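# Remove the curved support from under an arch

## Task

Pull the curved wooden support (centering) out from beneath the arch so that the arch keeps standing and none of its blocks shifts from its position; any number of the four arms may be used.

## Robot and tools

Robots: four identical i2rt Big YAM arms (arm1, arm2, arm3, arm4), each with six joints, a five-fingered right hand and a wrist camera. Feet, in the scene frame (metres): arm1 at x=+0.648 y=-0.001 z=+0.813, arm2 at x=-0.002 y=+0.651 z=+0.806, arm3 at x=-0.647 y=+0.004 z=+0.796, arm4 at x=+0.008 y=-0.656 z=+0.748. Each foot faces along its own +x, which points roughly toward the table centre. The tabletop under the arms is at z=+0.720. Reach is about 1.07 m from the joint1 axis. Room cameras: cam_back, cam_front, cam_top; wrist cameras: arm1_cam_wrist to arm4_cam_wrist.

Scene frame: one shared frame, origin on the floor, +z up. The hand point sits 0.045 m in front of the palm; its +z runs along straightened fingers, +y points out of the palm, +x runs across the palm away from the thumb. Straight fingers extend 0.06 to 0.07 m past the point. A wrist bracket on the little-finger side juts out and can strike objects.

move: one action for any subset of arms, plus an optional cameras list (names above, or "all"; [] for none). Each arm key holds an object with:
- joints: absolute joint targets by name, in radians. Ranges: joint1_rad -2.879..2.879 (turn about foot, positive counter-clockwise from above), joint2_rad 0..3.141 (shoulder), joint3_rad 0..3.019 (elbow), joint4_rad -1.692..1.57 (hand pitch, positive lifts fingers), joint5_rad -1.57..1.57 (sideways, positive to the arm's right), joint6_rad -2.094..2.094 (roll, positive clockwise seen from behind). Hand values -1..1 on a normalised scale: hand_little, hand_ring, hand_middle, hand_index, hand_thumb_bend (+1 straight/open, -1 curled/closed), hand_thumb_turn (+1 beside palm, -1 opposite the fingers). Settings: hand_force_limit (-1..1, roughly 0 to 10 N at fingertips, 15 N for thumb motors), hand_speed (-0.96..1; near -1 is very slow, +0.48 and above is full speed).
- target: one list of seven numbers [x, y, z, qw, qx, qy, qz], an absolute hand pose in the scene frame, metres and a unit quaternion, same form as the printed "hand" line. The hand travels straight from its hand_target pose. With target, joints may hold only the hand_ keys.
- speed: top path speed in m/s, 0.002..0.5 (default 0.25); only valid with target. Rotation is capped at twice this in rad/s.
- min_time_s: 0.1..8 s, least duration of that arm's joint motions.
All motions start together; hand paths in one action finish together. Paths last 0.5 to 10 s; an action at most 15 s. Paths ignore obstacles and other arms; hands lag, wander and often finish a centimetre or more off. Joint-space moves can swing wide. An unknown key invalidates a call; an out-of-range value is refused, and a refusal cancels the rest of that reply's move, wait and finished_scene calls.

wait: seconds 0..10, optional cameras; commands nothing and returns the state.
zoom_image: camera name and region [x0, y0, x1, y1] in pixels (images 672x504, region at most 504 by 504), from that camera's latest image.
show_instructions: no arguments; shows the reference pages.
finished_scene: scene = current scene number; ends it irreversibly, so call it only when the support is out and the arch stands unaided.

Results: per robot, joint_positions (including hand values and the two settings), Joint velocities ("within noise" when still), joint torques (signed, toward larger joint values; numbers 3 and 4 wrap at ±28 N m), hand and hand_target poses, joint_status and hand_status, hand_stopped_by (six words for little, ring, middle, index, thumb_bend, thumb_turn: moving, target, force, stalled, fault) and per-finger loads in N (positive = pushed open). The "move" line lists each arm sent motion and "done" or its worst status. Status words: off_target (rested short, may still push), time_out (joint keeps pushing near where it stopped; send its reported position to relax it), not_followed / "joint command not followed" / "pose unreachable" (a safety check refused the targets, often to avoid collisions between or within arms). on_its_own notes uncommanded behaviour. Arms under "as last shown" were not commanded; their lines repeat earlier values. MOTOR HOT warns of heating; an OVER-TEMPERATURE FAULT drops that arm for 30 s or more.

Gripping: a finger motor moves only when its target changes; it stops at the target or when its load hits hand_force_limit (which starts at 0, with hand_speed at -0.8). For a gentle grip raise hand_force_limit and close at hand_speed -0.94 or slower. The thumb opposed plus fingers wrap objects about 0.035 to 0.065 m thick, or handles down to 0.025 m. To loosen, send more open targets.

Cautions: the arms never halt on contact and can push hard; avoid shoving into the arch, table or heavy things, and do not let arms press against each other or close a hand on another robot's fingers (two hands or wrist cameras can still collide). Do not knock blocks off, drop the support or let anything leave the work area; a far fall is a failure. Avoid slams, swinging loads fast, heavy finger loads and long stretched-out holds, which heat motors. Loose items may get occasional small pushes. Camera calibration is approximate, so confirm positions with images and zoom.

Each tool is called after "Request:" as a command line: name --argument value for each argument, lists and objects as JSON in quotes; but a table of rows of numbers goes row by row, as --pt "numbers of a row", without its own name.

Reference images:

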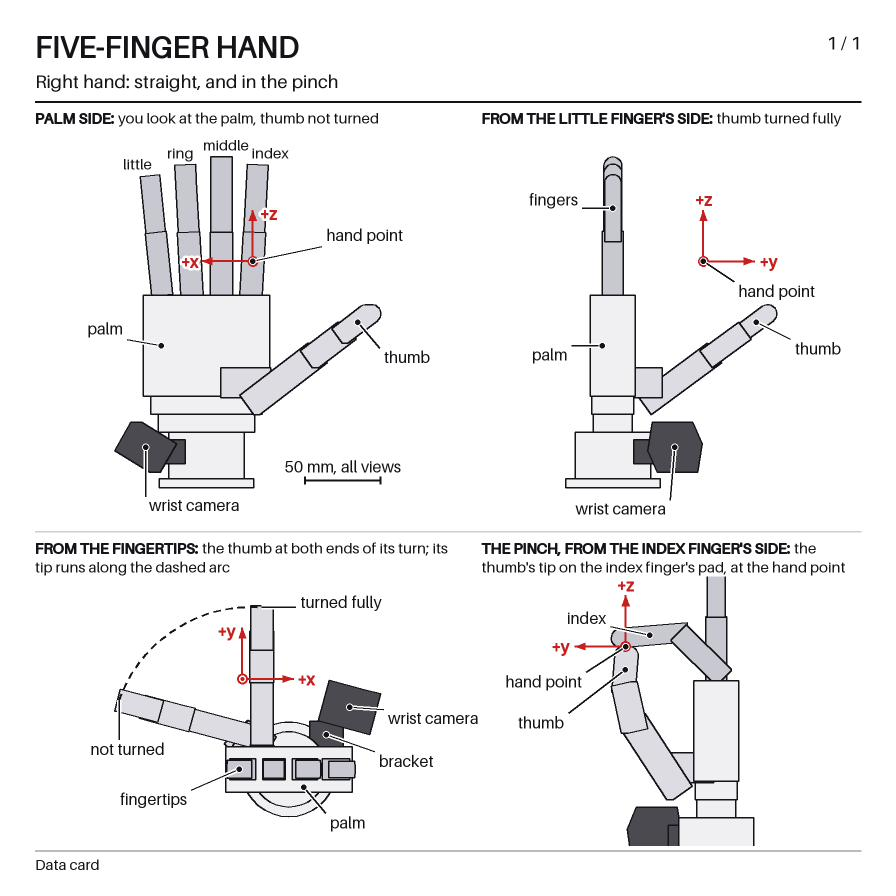

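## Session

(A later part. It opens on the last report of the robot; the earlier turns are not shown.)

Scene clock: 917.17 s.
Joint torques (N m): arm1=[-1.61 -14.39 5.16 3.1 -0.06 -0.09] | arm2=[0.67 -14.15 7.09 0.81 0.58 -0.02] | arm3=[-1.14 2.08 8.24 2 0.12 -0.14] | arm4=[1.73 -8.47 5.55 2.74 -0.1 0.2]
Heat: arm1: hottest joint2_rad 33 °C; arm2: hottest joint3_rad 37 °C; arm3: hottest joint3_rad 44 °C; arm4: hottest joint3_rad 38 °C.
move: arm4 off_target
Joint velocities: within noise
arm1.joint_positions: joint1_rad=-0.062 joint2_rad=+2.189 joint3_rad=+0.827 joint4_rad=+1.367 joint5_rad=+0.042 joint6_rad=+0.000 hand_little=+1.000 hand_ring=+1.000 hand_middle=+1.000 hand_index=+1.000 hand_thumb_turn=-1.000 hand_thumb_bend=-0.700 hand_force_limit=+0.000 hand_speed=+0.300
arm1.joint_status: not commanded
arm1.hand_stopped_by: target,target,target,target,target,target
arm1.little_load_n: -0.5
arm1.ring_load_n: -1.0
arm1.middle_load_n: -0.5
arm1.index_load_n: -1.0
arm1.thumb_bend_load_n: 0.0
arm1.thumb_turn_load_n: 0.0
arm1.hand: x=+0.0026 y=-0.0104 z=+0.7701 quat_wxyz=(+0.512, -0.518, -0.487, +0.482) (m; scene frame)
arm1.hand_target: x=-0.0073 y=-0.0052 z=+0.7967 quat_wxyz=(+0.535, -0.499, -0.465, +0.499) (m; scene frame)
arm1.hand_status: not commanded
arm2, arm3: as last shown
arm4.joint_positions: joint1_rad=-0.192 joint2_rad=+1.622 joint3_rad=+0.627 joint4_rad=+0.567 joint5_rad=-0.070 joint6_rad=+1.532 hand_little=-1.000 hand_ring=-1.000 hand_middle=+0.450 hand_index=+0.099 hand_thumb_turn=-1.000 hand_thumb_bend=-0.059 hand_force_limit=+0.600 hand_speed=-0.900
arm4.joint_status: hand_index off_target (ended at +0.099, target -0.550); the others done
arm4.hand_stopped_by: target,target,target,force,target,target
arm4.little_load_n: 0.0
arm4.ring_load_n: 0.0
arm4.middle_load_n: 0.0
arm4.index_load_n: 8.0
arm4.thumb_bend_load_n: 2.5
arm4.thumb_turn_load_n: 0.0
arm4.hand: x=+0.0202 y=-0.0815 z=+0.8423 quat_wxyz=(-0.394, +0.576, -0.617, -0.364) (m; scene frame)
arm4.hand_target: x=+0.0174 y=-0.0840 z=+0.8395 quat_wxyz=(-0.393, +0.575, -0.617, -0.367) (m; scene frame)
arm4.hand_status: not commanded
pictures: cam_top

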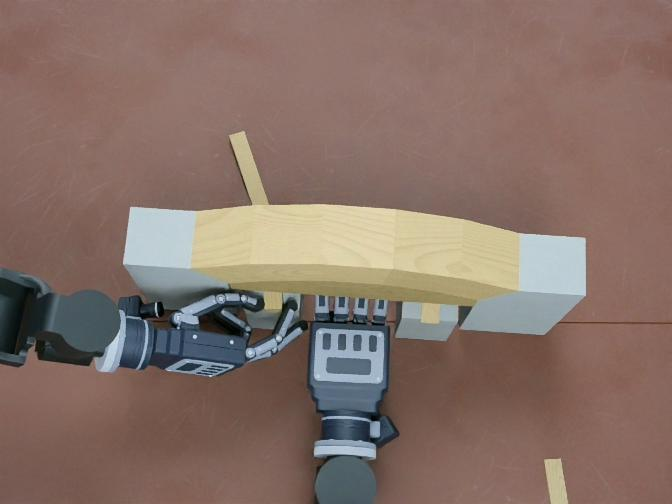

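Request:
move --arm4 '{"joints":{"hand_speed":0,"hand_index":0.3}}'

Request:
move --arm4 '{"target":[0.0180,-0.0860,0.8385,0.4701,-0.5225,0.5603,0.4384],"speed":0.05}' --cameras '["cam_top","arm4_cam_wrist"]'

Request:
zoom_image --camera "cam_top" --region '[200, 270, 340, 370]'

Request:
zoom_image --camera "arm4_cam_wrist" --region '[290, 130, 490, 290]'

Scene clock: 940.47 s.
Joint torques (N m): arm1=[-1.67 -14.33 5.16 3.1 -0.06 -0.09] | arm2=[0.73 -14.21 7.12 0.8 0.57 -0.03] | arm3=[-1.14 2.08 8.24 2.02 0.12 -0.14] | arm4=[2.26 -8.06 5.44 2.85 -0.16 0.16]
Heat: arm1: hottest joint2_rad 33 °C; arm2: hottest joint3_rad 37 °C; arm3: hottest joint3_rad 44 °C; arm4: hottest joint3_rad 37 °C.
move: arm4 done
Joint velocities: within noise
arm1, arm2, arm3: as last shown
arm1.ring_load_n: -0.5
arm1.middle_load_n: -1.0
arm2.ring_load_n: 0.5
arm2.thumb_turn_load_n: 0.0
arm4.joint_positions: joint1_rad=-0.192 joint2_rad=+1.622 joint3_rad=+0.627 joint4_rad=+0.568 joint5_rad=-0.070 joint6_rad=+1.533 hand_little=-1.000 hand_ring=-1.000 hand_middle=+0.450 hand_index=+0.300 hand_thumb_turn=-1.000 hand_thumb_bend=-0.060 hand_force_limit=+0.600 hand_speed=+0.000
arm4.joint_status: all done
arm4.hand_stopped_by: target,target,target,target,target,target
arm4.little_load_n: 0.0
arm4.ring_load_n: 0.0
arm4.middle_load_n: 0.0
arm4.index_load_n: 0.0
arm4.thumb_bend_load_n: 0.0
arm4.thumb_turn_load_n: 0.0
arm4.hand: x=+0.0203 y=-0.0815 z=+0.8424 quat_wxyz=(-0.394, +0.576, -0.617, -0.364) (m; scene frame)
arm4.hand_target: x=+0.0175 y=-0.0840 z=+0.8395 quat_wxyz=(-0.393, +0.575, -0.617, -0.367) (m; scene frame)
arm4.hand_status: not commanded
pictures: none

Scene clock: 943.70 s.
Joint torques (N m): arm1=[-1.61 -14.33 5.16 3.1 -0.06 -0.09] | arm2=[0.67 -14.21 7.13 0.8 0.58 -0.02] | arm3=[-1.14 2.02 8.25 2.02 0.11 -0.14] | arm4=[0.5 -8.35 4.19 2.8 -0.19 0.15]
Heat: arm1: hottest joint2_rad 33 °C; arm2: hottest joint3_rad 37 °C; arm3: hottest joint3_rad 44 °C; arm4: hottest joint3_rad 36 °C.
move: arm4 done
Joint velocities: within noise
arm1, arm2, arm3: as last shown
arm1.middle_load_n: -0.5
arm2.ring_load_n: 0.0
arm4.joint_positions: joint1_rad=-0.192 joint2_rad=+1.834 joint3_rad=+0.573 joint4_rad=+1.097 joint5_rad=-0.078 joint6_rad=+1.550 hand_little=-1.000 hand_ring=-1.000 hand_middle=+0.450 hand_index=+0.300 hand_thumb_turn=-1.000 hand_thumb_bend=-0.060 hand_force_limit=+0.600 hand_speed=+0.000
arm4.joint_status: not commanded
arm4.hand_stopped_by: target,target,target,target,target,target
arm4.little_load_n: 0.5
arm4.ring_load_n: 0.0
arm4.middle_load_n: -0.5
arm4.index_load_n: 0.0
arm4.thumb_bend_load_n: 0.0
arm4.thumb_turn_load_n: 0.5
arm4.hand: x=+0.0189 y=-0.0831 z=+0.8419 quat_wxyz=(-0.472, +0.524, -0.559, -0.436) (m; scene frame)
arm4.hand_target: x=+0.0179 y=-0.0860 z=+0.8386 quat_wxyz=(-0.470, +0.523, -0.560, -0.438) (m; scene frame)
arm4.hand_status: done (0.005 m and 0.4 deg from the pose sent, 0.006 m and 15.1 deg at the start)
pictures: arm4_cam_wrist, cam_top
camera_calibration:
arm4_cam_wrist: T_world_to_cam=[[-0.952818, 0.0090715, -0.303407, 0.271168], [-0.283387, -0.384744, 0.878444, -0.769608], [-0.108765, 0.922979, 0.369161, -0.116468], [0, 0, 0, 1]] pos_world=[0.0276089, -0.191064, 0.801327]

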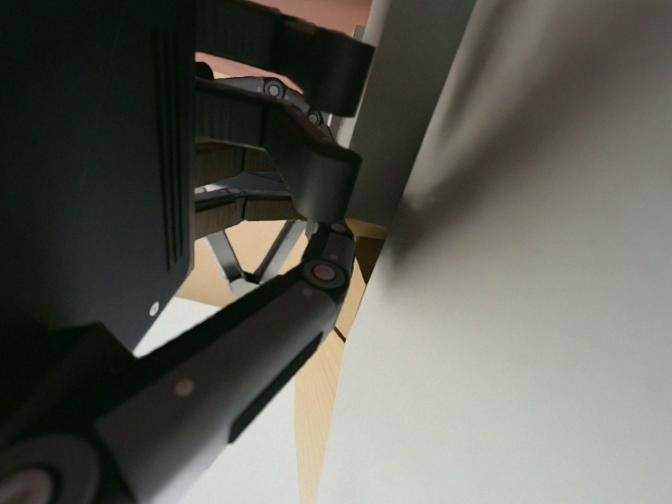

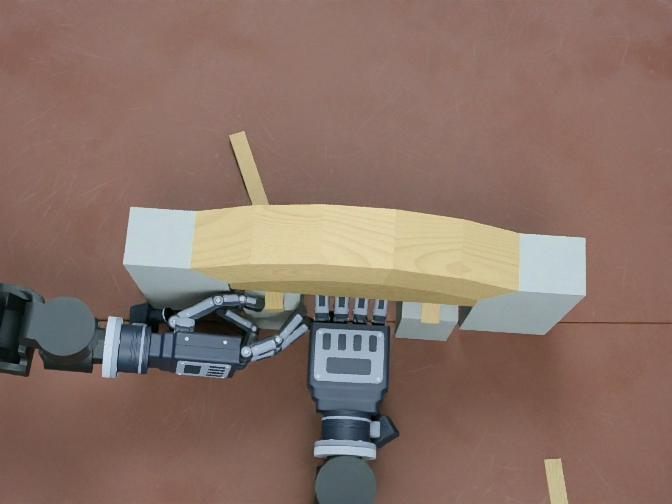

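Scaled by 3.600.

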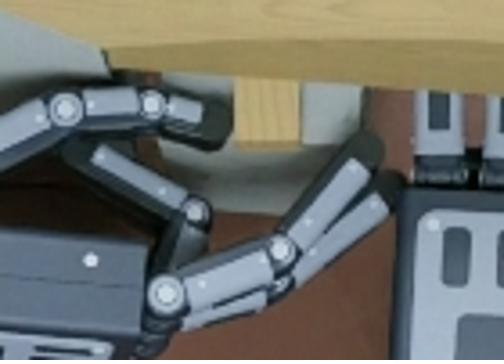

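Scaled by 2.520.

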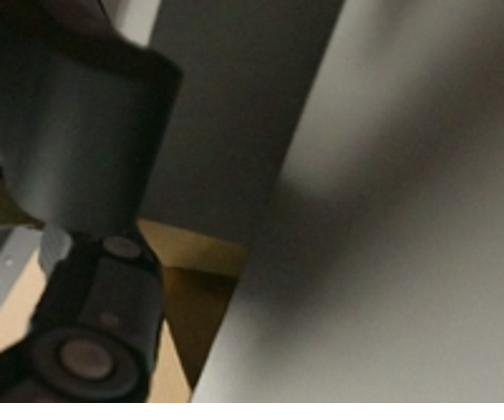

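Request:
move --arm4 '{"joints":{"hand_speed":-0.9,"hand_force_limit":0,"hand_index":-0.5}}' --cameras '["cam_top","arm4_cam_wrist"]'

Request:
zoom_image --camera "cam_top" --region '[200, 270, 340, 370]'

Scene clock: 950.73 s.
Joint torques (N m): arm1=[-1.61 -14.33 5.18 3.1 -0.06 -0.08] | arm2=[0.73 -14.04 7.12 0.79 0.58 -0.02] | arm3=[-1.14 2.08 8.24 2.02 0.12 -0.14] | arm4=[0.73 -8.29 3.95 2.67 -0.14 0.15]
Heat: arm1: hottest joint2_rad 33 °C; arm2: hottest joint3_rad 37 °C; arm3: hottest joint3_rad 44 °C; arm4: hottest joint3_rad 36 °C.
move: arm4 off_target
Joint velocities: within noise
arm1, arm3: as last shown
arm1.middle_load_n: -1.0
arm1.index_load_n: -0.5
arm2.joint_positions: joint1_rad=+1.049 joint2_rad=+1.905 joint3_rad=+0.842 joint4_rad=+0.283 joint5_rad=+0.895 joint6_rad=-0.954 hand_little=-1.000 hand_ring=-1.000 hand_middle=+0.200 hand_index=+0.349 hand_thumb_turn=-1.000 hand_thumb_bend=+0.080 hand_force_limit=+0.000 hand_speed=-0.600
arm2.joint_status: not commanded
arm2.hand_stopped_by: target,target,target,target,target,target
arm2.little_load_n: 0.5
arm2.ring_load_n: 0.0
arm2.middle_load_n: 0.0
arm2.index_load_n: 0.0
arm2.thumb_bend_load_n: 0.0
arm2.thumb_turn_load_n: 0.0
arm2.hand: x=+0.3173 y=+0.2599 z=+0.7757 quat_wxyz=(+0.385, +0.606, -0.594, +0.363) (m; scene frame)
arm2.hand_target: x=+0.3346 y=+0.2554 z=+0.7902 quat_wxyz=(+0.380, +0.596, -0.596, +0.380) (m; scene frame)
arm2.hand_status: not commanded
arm4.joint_positions: joint1_rad=-0.192 joint2_rad=+1.835 joint3_rad=+0.573 joint4_rad=+1.097 joint5_rad=-0.078 joint6_rad=+1.550 hand_little=-1.000 hand_ring=-1.000 hand_middle=+0.450 hand_index=+0.097 hand_thumb_turn=-1.000 hand_thumb_bend=-0.060 hand_force_limit=+0.000 hand_speed=-0.900
arm4.joint_status: hand_index off_target (ended at +0.097, target -0.500); the others done
arm4.hand_stopped_by: target,target,target,force,target,target
arm4.little_load_n: 0.0
arm4.ring_load_n: 0.0
arm4.middle_load_n: -1.0
arm4.index_load_n: 6.5
arm4.thumb_bend_load_n: 2.0
arm4.thumb_turn_load_n: 0.0
arm4.hand: x=+0.0189 y=-0.0831 z=+0.8417 quat_wxyz=(-0.472, +0.524, -0.559, -0.436) (m; scene frame)
arm4.hand_target: x=+0.0179 y=-0.0860 z=+0.8385 quat_wxyz=(-0.470, +0.523, -0.560, -0.438) (m; scene frame)
arm4.hand_status: not commanded
pictures: arm4_cam_wrist, cam_top
camera_calibration:
arm4_cam_wrist: T_world_to_cam=[[-0.952816, 0.00897609, -0.303415, 0.271126], [-0.283392, -0.384465, 0.878564, -0.769563], [-0.108767, 0.923096, 0.368868, -0.116174], [0, 0, 0, 1]] pos_world=[0.0276089, -0.191065, 0.801228]

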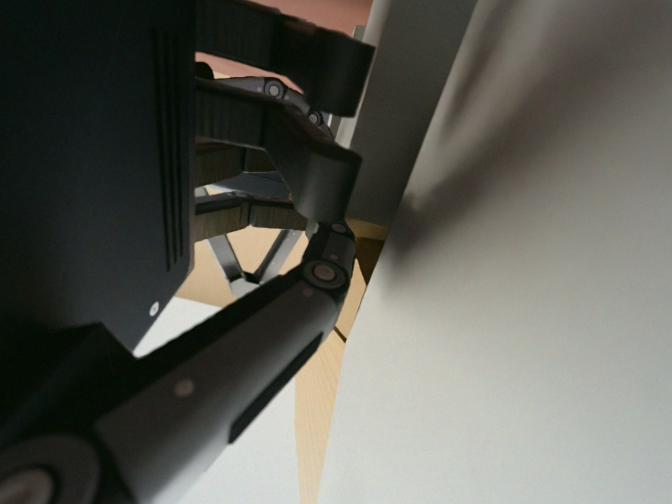

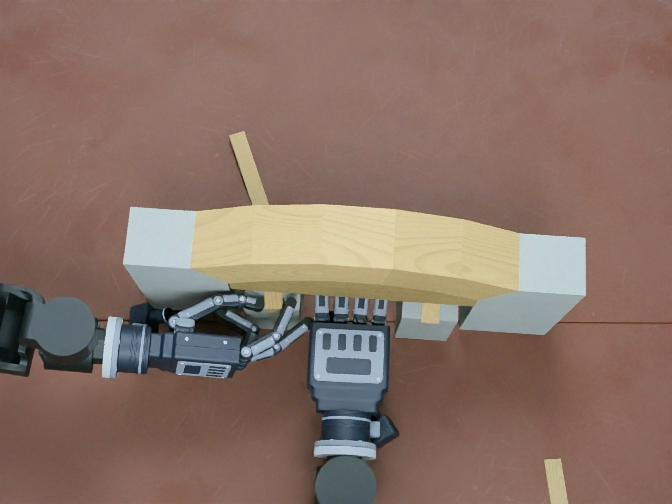

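Scaled by 3.600.

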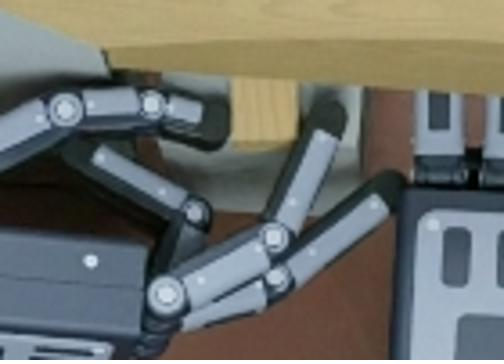

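Request:
move --arm4 '{"target":[0.040,-0.0925,0.8405,0.4701,-0.5225,0.5603,0.4384],"speed":0.04}' --cameras '["cam_top","arm4_cam_wrist"]'

Request:
zoom_image --camera "cam_top" --region '[200, 270, 340, 370]'

Scene clock: 966.73 s.
Joint torques (N m): arm1=[-1.61 -14.39 5.16 3.11 -0.06 -0.09] | arm2=[0.62 -14.1 7.16 0.79 0.58 -0.02] | arm3=[-1.14 2.08 8.25 2.02 0.12 -0.14] | arm4=[-0.26 -9.76 3.63 2.73 -0.16 0.12]
Heat: arm1: hottest joint2_rad 34 °C; arm2: hottest joint3_rad 38 °C; arm3: hottest joint3_rad 44 °C; arm4: hottest joint3_rad 35 °C.
move: arm4 done
Joint velocities: within noise
arm1, arm2, arm3: as last shown
arm1.thumb_bend_load_n: 0.5
arm1.hand_target: x=-0.0073 y=-0.0052 z=+0.7968 quat_wxyz=(+0.535, -0.499, -0.465, +0.499) (m; scene frame)
arm2.little_load_n: 0.0
arm4.joint_positions: joint1_rad=-0.247 joint2_rad=+1.835 joint3_rad=+0.567 joint4_rad=+1.097 joint5_rad=-0.137 joint6_rad=+1.550 hand_little=-1.000 hand_ring=-1.000 hand_middle=+0.450 hand_index=+0.097 hand_thumb_turn=-1.000 hand_thumb_bend=-0.059 hand_force_limit=+0.000 hand_speed=-0.900
arm4.joint_status: not commanded
arm4.hand_stopped_by: target,target,target,force,target,target
arm4.little_load_n: 0.0
arm4.ring_load_n: 0.0
arm4.middle_load_n: 0.0
arm4.index_load_n: 6.0
arm4.thumb_bend_load_n: 2.5
arm4.thumb_turn_load_n: -0.5
arm4.hand: x=+0.0381 y=-0.0892 z=+0.8403 quat_wxyz=(-0.467, +0.524, -0.562, -0.438) (m; scene frame)
arm4.hand_target: x=+0.0400 y=-0.0925 z=+0.8404 quat_wxyz=(-0.470, +0.523, -0.560, -0.438) (m; scene frame)
arm4.hand_status: done (0.004 m and 0.4 deg from the pose sent, 0.023 m and 0.4 deg at the start)
pictures: arm4_cam_wrist, cam_top
camera_calibration:
arm4_cam_wrist: T_world_to_cam=[[-0.956064, 0.00453299, -0.293122, 0.279974], [-0.272598, -0.38159, 0.883221, -0.769285], [-0.107849, 0.924321, 0.36606, -0.105435], [0, 0, 0, 1]] pos_world=[0.0465967, -0.197364, 0.800111]

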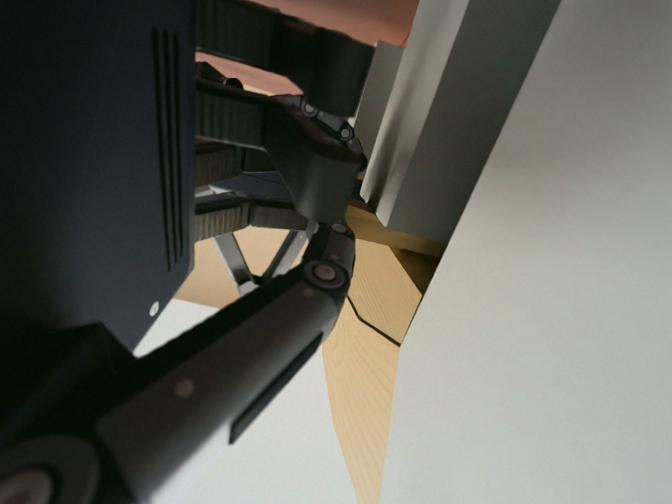

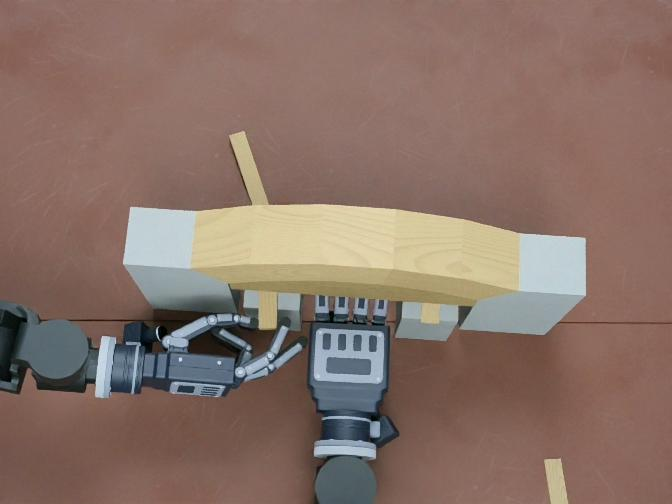

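Scaled by 3.600.

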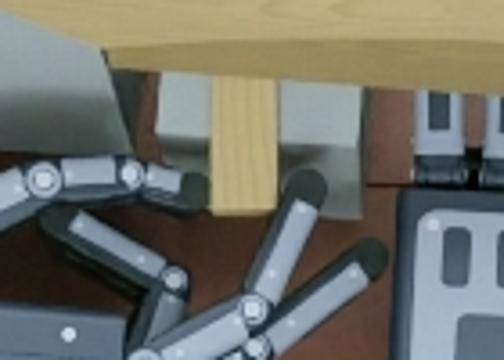

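Request:
move --arm4 '{"target":[0.080,-0.0955,0.8425,0.4701,-0.5225,0.5603,0.4384],"speed":0.05}'

Request:
move --arm4 '{"target":[0.135,-0.105,0.850,0.4701,-0.5225,0.5603,0.4384],"speed":0.06}' --cameras '["cam_top","cam_front","cam_back"]'

Request:
zoom_image --camera "cam_back" --region '[190, 200, 500, 340]'

Scene clock: 973.53 s.
Joint torques (N m): arm1=[-1.61 -14.39 5.16 3.1 -0.06 -0.09] | arm2=[0.73 -14.1 7.09 0.79 0.59 -0.02] | arm3=[-1.14 2.08 8.25 2.02 0.12 -0.14] | arm4=[1.55 -9.17 5.16 1.63 -0.22 0.03]
Heat: arm1: hottest joint2_rad 34 °C; arm2: hottest joint3_rad 38 °C; arm3: hottest joint3_rad 44 °C; arm4: hottest joint3_rad 35 °C.
move: arm4 done
Joint velocities: within noise
arm1, arm2, arm3: as last shown
arm1.ring_load_n: -1.0
arm1.index_load_n: -1.0
arm1.thumb_bend_load_n: 0.0
arm4.joint_positions: joint1_rad=-0.353 joint2_rad=+1.835 joint3_rad=+0.567 joint4_rad=+1.097 joint5_rad=-0.241 joint6_rad=+1.541 hand_little=-1.000 hand_ring=-1.000 hand_middle=+0.450 hand_index=+0.097 hand_thumb_turn=-1.000 hand_thumb_bend=-0.059 hand_force_limit=+0.000 hand_speed=-0.900
arm4.joint_status: not commanded
arm4.hand_stopped_by: target,target,target,force,target,target
arm4.little_load_n: 0.0
arm4.ring_load_n: 0.0
arm4.middle_load_n: 0.0
arm4.index_load_n: 6.0
arm4.thumb_bend_load_n: 2.5
arm4.thumb_turn_load_n: -0.5
arm4.hand: x=+0.0765 y=-0.0992 z=+0.8415 quat_wxyz=(-0.466, +0.521, -0.563, -0.441) (m; scene frame)
arm4.hand_target: x=+0.0800 y=-0.0956 z=+0.8424 quat_wxyz=(-0.470, +0.522, -0.560, -0.438) (m; scene frame)
arm4.hand_status: done (0.005 m and 0.7 deg from the pose sent, 0.043 m and 0.4 deg at the start)
pictures: none

Scene clock: 975.20 s.
Joint torques (N m): arm1=[-1.55 -14.33 5.16 3.11 -0.06 -0.09] | arm2=[0.79 -14.1 7.12 0.83 0.59 -0.02] | arm3=[-1.14 2.08 8.25 2.02 0.11 -0.14] | arm4=[-0.09 -10.11 7.51 1.77 -0.24 0.03]
Heat: arm1: hottest joint2_rad 34 °C; arm2: hottest joint3_rad 38 °C; arm3: hottest joint3_rad 45 °C; arm4: hottest joint3_rad 35 °C.
move: arm4 off_target
Joint velocities: within noise
arm1, arm2: as last shown
arm1.ring_load_n: -0.5
arm2.thumb_turn_load_n: 0.5
arm3.joint_positions: joint1_rad=-0.402 joint2_rad=+0.638 joint3_rad=+1.558 joint4_rad=-1.221 joint5_rad=+0.097 joint6_rad=-1.295 hand_little=+1.000 hand_ring=+1.000 hand_middle=+1.000 hand_index=+1.000 hand_thumb_turn=+1.000 hand_thumb_bend=+1.000 hand_force_limit=+0.000 hand_speed=-0.800
arm3.joint_status: not commanded
arm3.hand_stopped_by: target,target,target,target,target,target
arm3.little_load_n: 0.0
arm3.ring_load_n: 0.0
arm3.middle_load_n: 0.0
arm3.index_load_n: 0.0
arm3.thumb_bend_load_n: 0.0
arm3.thumb_turn_load_n: 0.0
arm3.hand: x=-0.4534 y=-0.1429 z=+1.3863 quat_wxyz=(+0.073, +0.756, -0.286, +0.584) (m; scene frame)
arm3.hand_target: x=-0.4561 y=-0.1418 z=+1.3953 quat_wxyz=(+0.073, +0.750, -0.284, +0.593) (m; scene frame)
arm3.hand_status: not commanded
arm4.joint_positions: joint1_rad=-0.496 joint2_rad=+1.835 joint3_rad=+0.574 joint4_rad=+1.044 joint5_rad=-0.382 joint6_rad=+1.514 hand_little=-1.000 hand_ring=-1.000 hand_middle=+0.450 hand_index=+0.097 hand_thumb_turn=-1.000 hand_thumb_bend=-0.059 hand_force_limit=+0.000 hand_speed=-0.900
arm4.joint_status: not commanded
arm4.hand_stopped_by: target,target,target,force,target,target
arm4.little_load_n: 0.0
arm4.ring_load_n: 0.0
arm4.middle_load_n: 0.5
arm4.index_load_n: 5.0
arm4.thumb_bend_load_n: 2.0
arm4.thumb_turn_load_n: -1.0
arm4.hand: x=+0.1270 y=-0.1180 z=+0.8329 quat_wxyz=(-0.453, +0.525, -0.575, -0.435) (m; scene frame)
arm4.hand_target: x=+0.1348 y=-0.1058 z=+0.8504 quat_wxyz=(-0.470, +0.522, -0.560, -0.438) (m; scene frame)
arm4.hand_status: off_target (0.023 m and 2.6 deg from the pose sent, 0.059 m and 0.7 deg at the start)
pictures: cam_back, cam_front, cam_top

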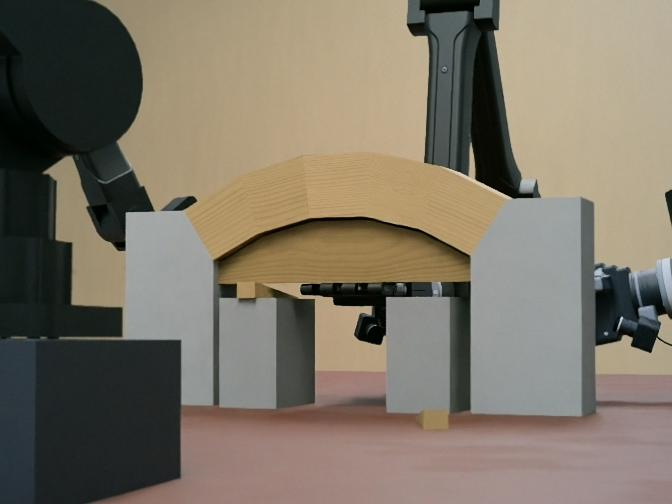

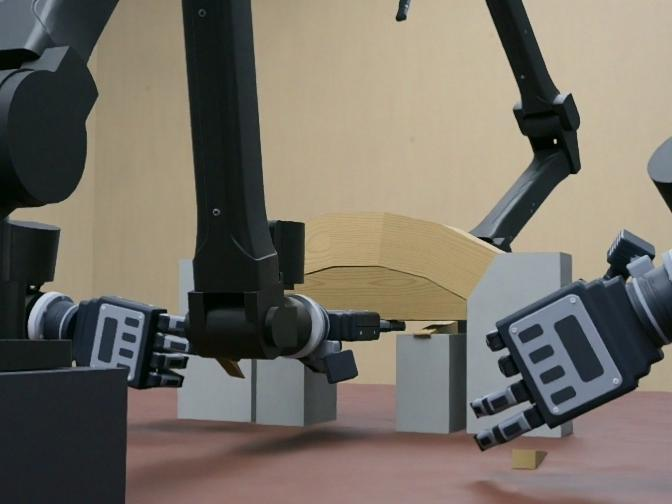

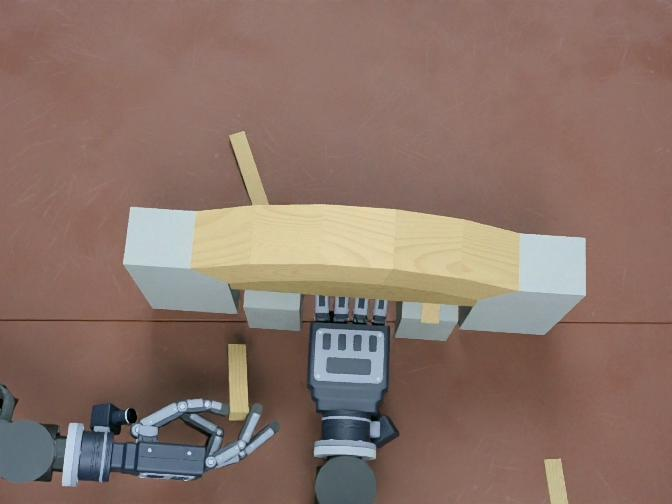

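Scaled by 1.626.

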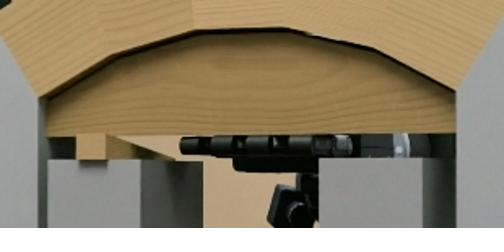

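Request:
move --arm4 '{"target":[0.225,-0.19,0.825,0.3265,-0.6273,0.6273,0.3265],"speed":0.08}' --cameras '["cam_top","cam_front","arm4_cam_wrist"]'

Scene clock: 1021.63 s.
Joint torques (N m): arm1=[-1.61 -14.33 5.15 3.11 -0.06 -0.09] | arm2=[0.85 -14.21 7.08 0.8 0.58 -0.03] | arm3=[-1.08 2.02 8.25 2.02 0.11 -0.14] | arm4=[-0.38 -10.11 10.4 1.06 -0.57 -0.01]
Heat: arm1: hottest joint2_rad 34 °C; arm2: hottest joint3_rad 38 °C; arm3: hottest joint3_rad 45 °C; arm4: hottest joint3_rad 36 °C.
move: arm4 off_target
Joint velocities: within noise
arm1, arm2, arm3: as last shown
arm1.index_load_n: -0.5
arm2.thumb_turn_load_n: 0.0
arm4.joint_positions: joint1_rad=-0.802 joint2_rad=+1.601 joint3_rad=+0.672 joint4_rad=+0.113 joint5_rad=-0.606 joint6_rad=+1.084 hand_little=-1.000 hand_ring=-1.000 hand_middle=+0.450 hand_index=+0.097 hand_thumb_turn=-1.000 hand_thumb_bend=-0.059 hand_force_limit=+0.000 hand_speed=-0.900
arm4.joint_status: not commanded
arm4.hand_stopped_by: target,target,target,force,target,target
arm4.little_load_n: 0.0
arm4.ring_load_n: 0.0
arm4.middle_load_n: 0.0
arm4.index_load_n: 5.0
arm4.thumb_bend_load_n: 2.0
arm4.thumb_turn_load_n: -0.5
arm4.hand: x=+0.2070 y=-0.2058 z=+0.8004 quat_wxyz=(-0.298, +0.625, -0.643, -0.327) (m; scene frame)
arm4.hand_target: x=+0.2242 y=-0.1911 z=+0.8257 quat_wxyz=(-0.327, +0.627, -0.627, -0.326) (m; scene frame)
arm4.hand_status: off_target (0.034 m and 3.7 deg from the pose sent, 0.122 m and 23.2 deg at the start)
pictures: arm4_cam_wrist, cam_front, cam_top
camera_calibration:
arm4_cam_wrist: T_world_to_cam=[[-0.964158, -0.184147, -0.191022, 0.311508], [-0.20302, 0.0484883, 0.977973, -0.734308], [-0.170828, 0.981702, -0.0841359, 0.420256], [0, 0, 0, 1]] pos_world=[0.223055, -0.319598, 0.812998]

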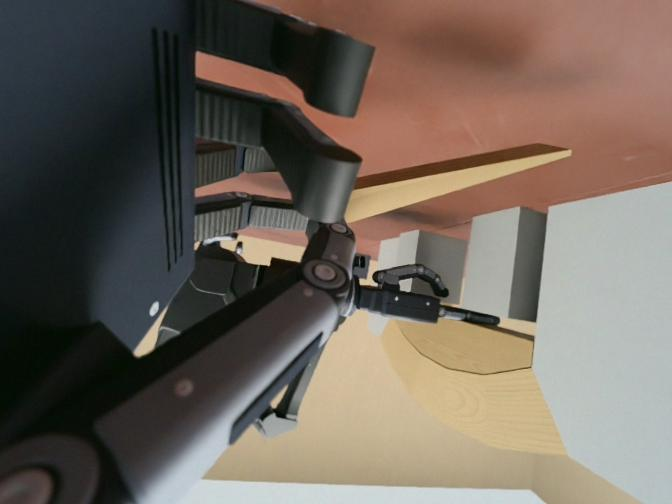

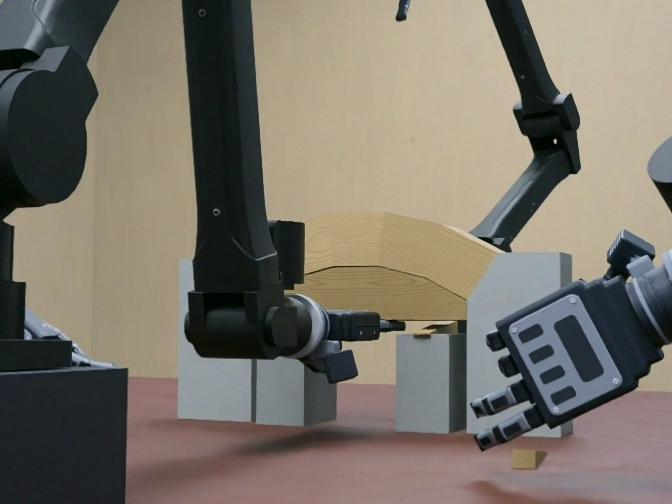

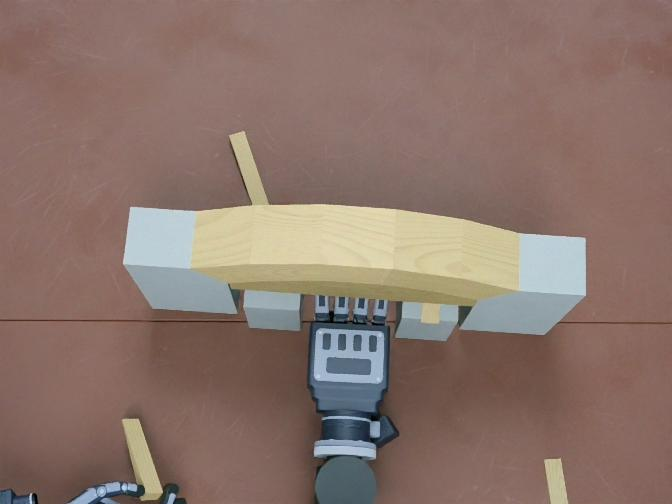

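Request:
move --arm4 '{"target":[0.225,-0.20,0.800,0.1830,-0.6830,0.6830,0.1830],"speed":0.08}' --cameras '["cam_top","arm4_cam_wrist"]'

Scene clock: 1030.47 s.
Joint torques (N m): arm1=[-1.61 -14.33 5.16 3.1 -0.06 -0.09] | arm2=[0.73 -14.15 7.1 0.81 0.59 -0.02] | arm3=[-1.14 2.02 8.25 2.03 0.12 -0.14] | arm4=[0.85 -8.29 11.78 0.49 -0.28 0.03]
Heat: arm1: hottest joint2_rad 34 °C; arm2: hottest joint3_rad 38 °C; arm3: hottest joint3_rad 45 °C; arm4: hottest joint3_rad 37 °C.
move: arm4 off_target
Joint velocities: within noise
arm1.joint_positions: joint1_rad=-0.062 joint2_rad=+2.189 joint3_rad=+0.827 joint4_rad=+1.367 joint5_rad=+0.042 joint6_rad=+0.000 hand_little=+1.000 hand_ring=+1.000 hand_middle=+1.000 hand_index=+1.000 hand_thumb_turn=-1.000 hand_thumb_bend=-0.700 hand_force_limit=+0.000 hand_speed=+0.300
arm1.joint_status: not commanded
arm1.hand_stopped_by: target,target,target,target,target,target
arm1.little_load_n: -0.5
arm1.ring_load_n: -0.5
arm1.middle_load_n: -1.0
arm1.index_load_n: -1.0
arm1.thumb_bend_load_n: 0.0
arm1.thumb_turn_load_n: 0.0
arm1.hand: x=+0.0026 y=-0.0104 z=+0.7701 quat_wxyz=(+0.512, -0.518, -0.487, +0.482) (m; scene frame)
arm1.hand_target: x=-0.0073 y=-0.0052 z=+0.7968 quat_wxyz=(+0.535, -0.499, -0.465, +0.499) (m; scene frame)
arm1.hand_status: not commanded
arm2, arm3: as last shown
arm3.little_load_n: 0.5
arm4.joint_positions: joint1_rad=-0.746 joint2_rad=+1.577 joint3_rad=+0.876 joint4_rad=-0.482 joint5_rad=-0.334 joint6_rad=+0.957 hand_little=-1.000 hand_ring=-1.000 hand_middle=+0.450 hand_index=+0.097 hand_thumb_turn=-1.000 hand_thumb_bend=-0.059 hand_force_limit=+0.000 hand_speed=-0.900
arm4.joint_status: not commanded
arm4.hand_stopped_by: target,target,target,force,target,target
arm4.little_load_n: 0.0
arm4.ring_load_n: 0.0
arm4.middle_load_n: 0.0
arm4.index_load_n: 5.0
arm4.thumb_bend_load_n: 2.0
arm4.thumb_turn_load_n: -0.5
arm4.hand: x=+0.2123 y=-0.2200 z=+0.7831 quat_wxyz=(-0.163, +0.677, -0.694, -0.182) (m; scene frame)
arm4.hand_target: x=+0.2244 y=-0.2011 z=+0.8006 quat_wxyz=(-0.183, +0.683, -0.683, -0.183) (m; scene frame)
arm4.hand_status: off_target (0.029 m and 2.7 deg from the pose sent, 0.019 m and 22.6 deg at the start)
pictures: arm4_cam_wrist, cam_top
camera_calibration:
arm4_cam_wrist: T_world_to_cam=[[-0.961576, -0.252438, -0.107917, 0.229967], [-0.214239, 0.444165, 0.869953, -0.541508], [-0.171676, 0.859646, -0.481181, 0.717922], [0, 0, 0, 1]] pos_world=[0.228369, -0.318587, 0.841355]

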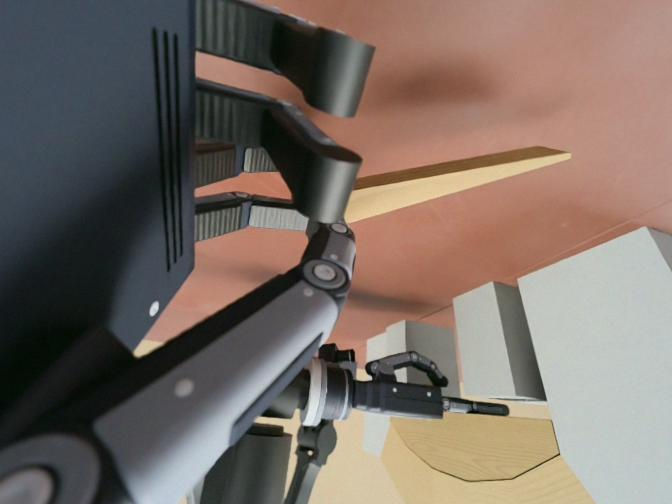

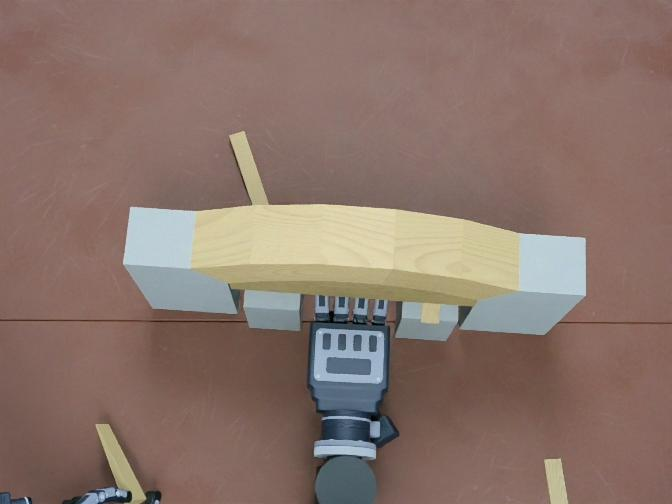

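Request:
move --arm4 '{"target":[0.2244,-0.201,0.775,0.1830,-0.6830,0.6830,0.1830],"speed":0.05,"joints":{"hand_speed":-0.4,"hand_middle":0.0}}'

Request:
move --arm4 '{"target":[0.2244,-0.201,0.758,0.1830,-0.6830,0.6830,0.1830],"speed":0.04}' --cameras '["cam_top","arm4_cam_wrist"]'

Scene clock: 1035.93 s.
Joint torques (N m): arm1=[-1.61 -14.33 5.15 3.11 -0.06 -0.09] | arm2=[0.73 -14.04 7.1 0.79 0.58 -0.02] | arm3=[-1.08 2.08 8.24 2.02 0.12 -0.14] | arm4=[1.38 -9.58 9.54 1.7 -0.33 0]
Heat: arm1: hottest joint2_rad 34 °C; arm2: hottest joint3_rad 38 °C; arm3: hottest joint3_rad 45 °C; arm4: hottest joint3_rad 39 °C.
move: arm4 off_target
Joint velocities: within noise
arm1, arm2, arm3: as last shown
arm3.little_load_n: 0.0
arm4.joint_positions: joint1_rad=-0.746 joint2_rad=+1.624 joint3_rad=+0.876 joint4_rad=-0.438 joint5_rad=-0.334 joint6_rad=+0.957 hand_little=-1.000 hand_ring=-1.000 hand_middle=+0.129 hand_index=+0.097 hand_thumb_turn=-1.000 hand_thumb_bend=-0.059 hand_force_limit=+0.000 hand_speed=-0.400
arm4.joint_status: hand_middle off_target (ended at +0.129, target +0.000); the others done
arm4.hand_stopped_by: target,target,force,force,target,target
arm4.little_load_n: 0.0
arm4.ring_load_n: 0.0
arm4.middle_load_n: 5.5
arm4.index_load_n: 3.0
arm4.thumb_bend_load_n: 5.5
arm4.thumb_turn_load_n: 1.0
arm4.hand: x=+0.2157 y=-0.2163 z=+0.7655 quat_wxyz=(-0.162, +0.677, -0.694, -0.182) (m; scene frame)
arm4.hand_target: x=+0.2242 y=-0.2016 z=+0.7754 quat_wxyz=(-0.183, +0.683, -0.683, -0.183) (m; scene frame)
arm4.hand_status: off_target (0.020 m and 2.8 deg from the pose sent, 0.024 m and 2.7 deg at the start)
pictures: none

Scene clock: 1036.97 s.
Joint torques (N m): arm1=[-1.55 -14.33 5.15 3.1 -0.06 -0.09] | arm2=[0.79 -14.15 7.1 0.81 0.59 -0.02] | arm3=[-1.14 2.02 8.25 2.02 0.12 -0.14] | arm4=[0.91 -7.06 8.36 1.72 -0.05 -0.05]
Heat: arm1: hottest joint2_rad 34 °C; arm2: hottest joint3_rad 38 °C; arm3: hottest joint3_rad 45 °C; arm4: hottest joint3_rad 39 °C.
move: arm4 done
Joint velocities: within noise
arm1, arm2, arm3: as last shown
arm1.thumb_bend_load_n: 0.5
arm4.joint_positions: joint1_rad=-0.745 joint2_rad=+1.641 joint3_rad=+0.876 joint4_rad=-0.387 joint5_rad=-0.341 joint6_rad=+0.957 hand_little=-1.000 hand_ring=-1.000 hand_middle=+0.129 hand_index=+0.097 hand_thumb_turn=-1.000 hand_thumb_bend=-0.059 hand_force_limit=+0.000 hand_speed=-0.400
arm4.joint_status: not commanded
arm4.hand_stopped_by: target,target,force,force,target,target
arm4.little_load_n: 0.0
arm4.ring_load_n: 0.0
arm4.middle_load_n: 2.0
arm4.index_load_n: 2.5
arm4.thumb_bend_load_n: 6.5
arm4.thumb_turn_load_n: 1.0
arm4.hand: x=+0.2204 y=-0.2086 z=+0.7629 quat_wxyz=(-0.178, +0.677, -0.689, -0.187) (m; scene frame)
arm4.hand_target: x=+0.2243 y=-0.2013 z=+0.7581 quat_wxyz=(-0.183, +0.683, -0.683, -0.183) (m; scene frame)
arm4.hand_status: done (0.010 m and 1.2 deg from the pose sent, 0.019 m and 2.8 deg at the start)
pictures: arm4_cam_wrist, cam_top
camera_calibration:
arm4_cam_wrist: T_world_to_cam=[[-0.958808, -0.25266, -0.129809, 0.25452], [-0.229297, 0.418698, 0.878701, -0.535962], [-0.167662, 0.87227, -0.459385, 0.684964], [0, 0, 0, 1]] pos_world=[0.235984, -0.30876, 0.818652]

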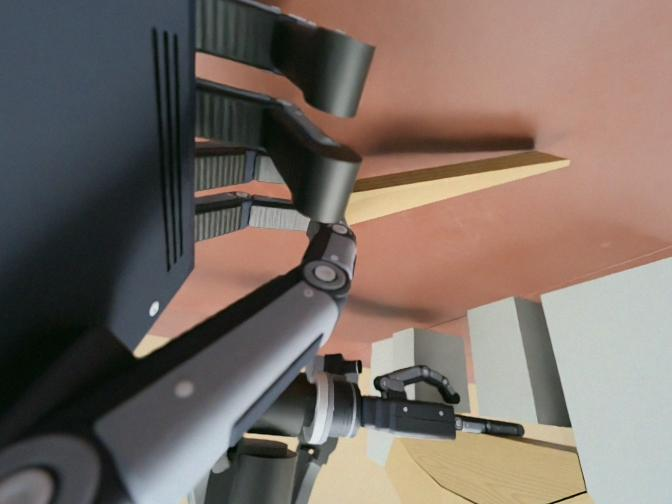

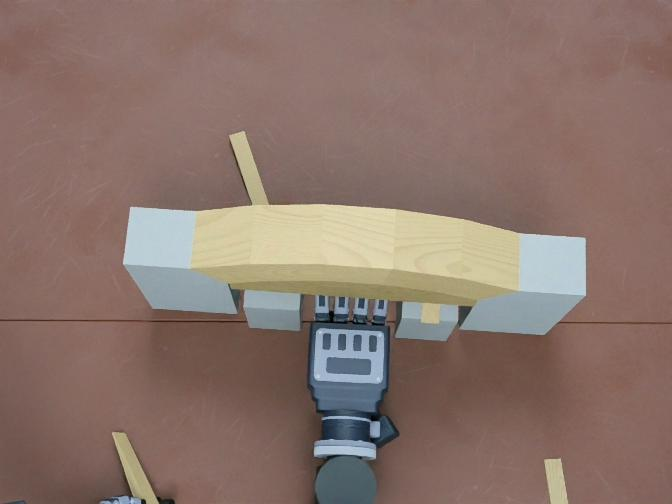

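Request:
move --arm4 '{"joints":{"hand_speed":-0.85,"hand_index":0.4,"hand_middle":0.4}}' --cameras '["arm4_cam_wrist"]'

Scene clock: 1060.33 s.
Joint torques (N m): arm1=[-1.61 -14.39 5.16 3.11 -0.06 -0.09] | arm2=[0.67 -14.15 7.12 0.83 0.58 -0.03] | arm3=[-1.14 2.08 8.25 2.02 0.12 -0.14] | arm4=[0.38 -6.53 7.82 1.2 0.74 -0.01]
Heat: arm1: hottest joint2_rad 34 °C; arm2: hottest joint3_rad 38 °C; arm3: hottest joint3_rad 45 °C; arm4: hottest joint3_rad 39 °C.
move: arm4 done
Joint velocities: within noise
arm1, arm3: as last shown
arm1.middle_load_n: -0.5
arm1.thumb_bend_load_n: 0.0
arm2.joint_positions: joint1_rad=+1.049 joint2_rad=+1.905 joint3_rad=+0.842 joint4_rad=+0.283 joint5_rad=+0.895 joint6_rad=-0.954 hand_little=-1.000 hand_ring=-1.000 hand_middle=+0.200 hand_index=+0.349 hand_thumb_turn=-1.000 hand_thumb_bend=+0.080 hand_force_limit=+0.000 hand_speed=-0.600
arm2.joint_status: not commanded
arm2.hand_stopped_by: target,target,target,target,target,target
arm2.little_load_n: 0.0
arm2.ring_load_n: 0.0
arm2.middle_load_n: 0.0
arm2.index_load_n: 0.0
arm2.thumb_bend_load_n: 0.0
arm2.thumb_turn_load_n: 0.0
arm2.hand: x=+0.3173 y=+0.2599 z=+0.7757 quat_wxyz=(+0.385, +0.606, -0.594, +0.363) (m; scene frame)
arm2.hand_target: x=+0.3346 y=+0.2554 z=+0.7902 quat_wxyz=(+0.380, +0.596, -0.596, +0.380) (m; scene frame)
arm2.hand_status: not commanded
arm4.joint_positions: joint1_rad=-0.741 joint2_rad=+1.630 joint3_rad=+0.884 joint4_rad=-0.373 joint5_rad=-0.362 joint6_rad=+0.957 hand_little=-1.000 hand_ring=-1.000 hand_middle=+0.398 hand_index=+0.400 hand_thumb_turn=-1.000 hand_thumb_bend=-0.060 hand_force_limit=+0.000 hand_speed=-0.850
arm4.joint_status: all done
arm4.hand_stopped_by: target,target,target,target,target,target
arm4.little_load_n: 0.0
arm4.ring_load_n: 0.0
arm4.middle_load_n: -9.0
arm4.index_load_n: 0.0
arm4.thumb_bend_load_n: 0.0
arm4.thumb_turn_load_n: 0.0
arm4.hand: x=+0.2203 y=-0.1999 z=+0.7749 quat_wxyz=(-0.192, +0.679, -0.680, -0.199) (m; scene frame)
arm4.hand_target: x=+0.2242 y=-0.2013 z=+0.7581 quat_wxyz=(-0.183, +0.683, -0.683, -0.183) (m; scene frame)
arm4.hand_status: not commanded
pictures: arm4_cam_wrist
camera_calibration:
arm4_cam_wrist: T_world_to_cam=[[-0.954368, -0.260227, -0.146506, 0.268676], [-0.241059, 0.381721, 0.892289, -0.565505], [-0.176273, 0.886888, -0.427032, 0.662645], [0, 0, 0, 1]] pos_world=[0.236902, -0.30191, 0.826927]

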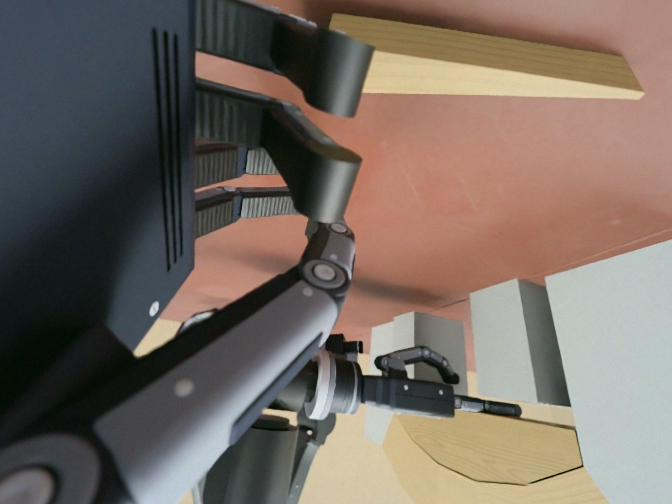

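Request:
move --arm4 '{"target":[0.24,-0.23,0.90,0.1830,-0.6830,0.6830,0.1830],"speed":0.15}' --arm1 '{"target":[0.008,-0.0062,0.791,0.5349,-0.4988,-0.4651,0.4988],"speed":0.03}' --cameras '["cam_top","cam_back","cam_front"]'

Request:
zoom_image --camera "cam_back" --region '[190, 200, 500, 340]'

Scene clock: 1093.83 s.
Joint torques (N m): arm1=[-1.44 -13.86 4.31 3.14 -0.01 -0.09] | arm2=[0.67 -14.15 7.15 0.79 0.58 -0.02] | arm3=[-1.14 2.02 8.25 2.02 0.11 -0.14] | arm4=[0.21 -8.82 13.2 0.4 -0.56 -0.08]
Heat: arm1: hottest joint2_rad 34 °C; arm2: hottest joint3_rad 38 °C; arm3: hottest joint3_rad 45 °C; arm4: hottest joint3_rad 38 °C.
move: arm1 off_target; arm4 off_target
Joint velocities: within noise
arm1.joint_positions: joint1_rad=-0.062 joint2_rad=+2.196 joint3_rad=+0.792 joint4_rad=+1.415 joint5_rad=+0.042 joint6_rad=+0.000 hand_little=+1.000 hand_ring=+1.000 hand_middle=+1.000 hand_index=+1.000 hand_thumb_turn=-1.000 hand_thumb_bend=-0.700 hand_force_limit=+0.000 hand_speed=+0.300
arm1.joint_status: not commanded
arm1.hand_stopped_by: target,target,target,target,target,target
arm1.little_load_n: -0.5
arm1.ring_load_n: -1.0
arm1.middle_load_n: -0.5
arm1.index_load_n: -1.0
arm1.thumb_bend_load_n: 0.0
arm1.thumb_turn_load_n: 0.0
arm1.hand: x=+0.0160 y=-0.0105 z=+0.7671 quat_wxyz=(+0.514, -0.516, -0.485, +0.484) (m; scene frame)
arm1.hand_target: x=+0.0084 y=-0.0064 z=+0.7908 quat_wxyz=(+0.535, -0.499, -0.465, +0.499) (m; scene frame)
arm1.hand_status: off_target (0.026 m and 4.2 deg from the pose sent, 0.022 m and 4.6 deg at the start)
arm2, arm3: as last shown
arm2.thumb_turn_load_n: 0.5
arm4.joint_positions: joint1_rad=-0.808 joint2_rad=+1.423 joint3_rad=+0.985 joint4_rad=-0.788 joint5_rad=-0.361 joint6_rad=+0.884 hand_little=-1.000 hand_ring=-1.000 hand_middle=+0.398 hand_index=+0.400 hand_thumb_turn=-1.000 hand_thumb_bend=-0.060 hand_force_limit=+0.000 hand_speed=-0.850
arm4.joint_status: not commanded
arm4.hand_stopped_by: target,target,target,target,target,target
arm4.little_load_n: 0.0
arm4.ring_load_n: 0.0
arm4.middle_load_n: 0.0
arm4.index_load_n: 0.0
arm4.thumb_bend_load_n: 0.0
arm4.thumb_turn_load_n: 0.0
arm4.hand: x=+0.2228 y=-0.2444 z=+0.8720 quat_wxyz=(-0.153, +0.681, -0.693, -0.183) (m; scene frame)
arm4.hand_target: x=+0.2390 y=-0.2313 z=+0.9002 quat_wxyz=(-0.183, +0.683, -0.683, -0.183) (m; scene frame)
arm4.hand_status: off_target (0.036 m and 3.6 deg from the pose sent, 0.130 m and 2.2 deg at the start)
pictures: cam_back, cam_front, cam_top

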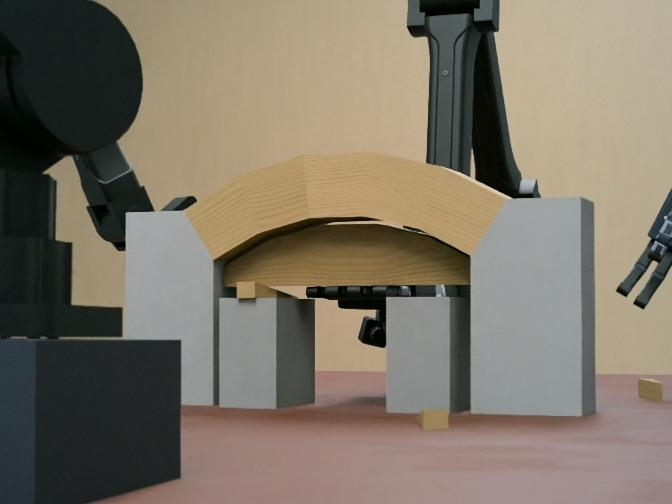

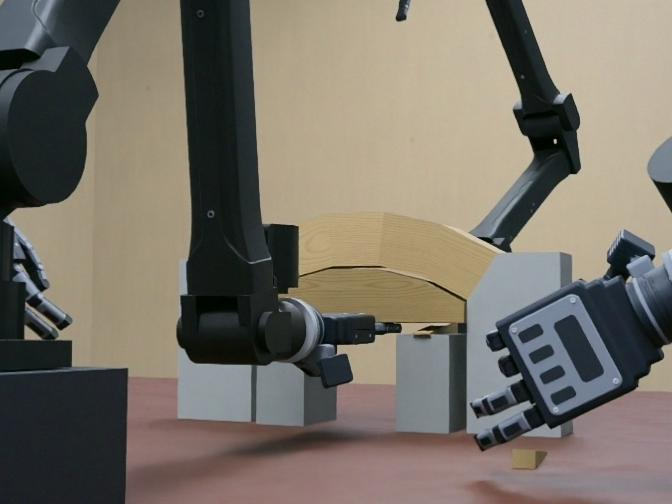

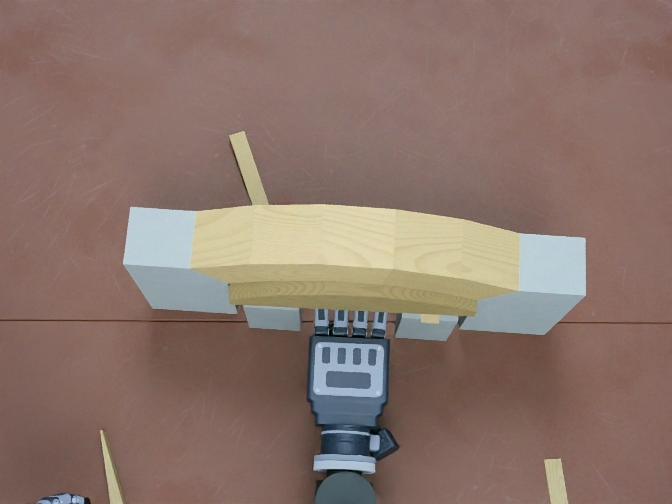

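Scaled by 1.626.

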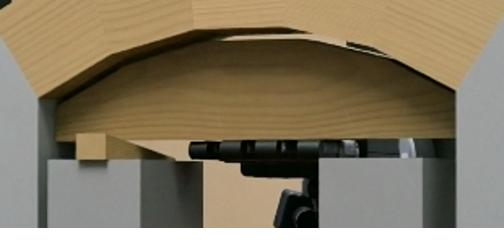

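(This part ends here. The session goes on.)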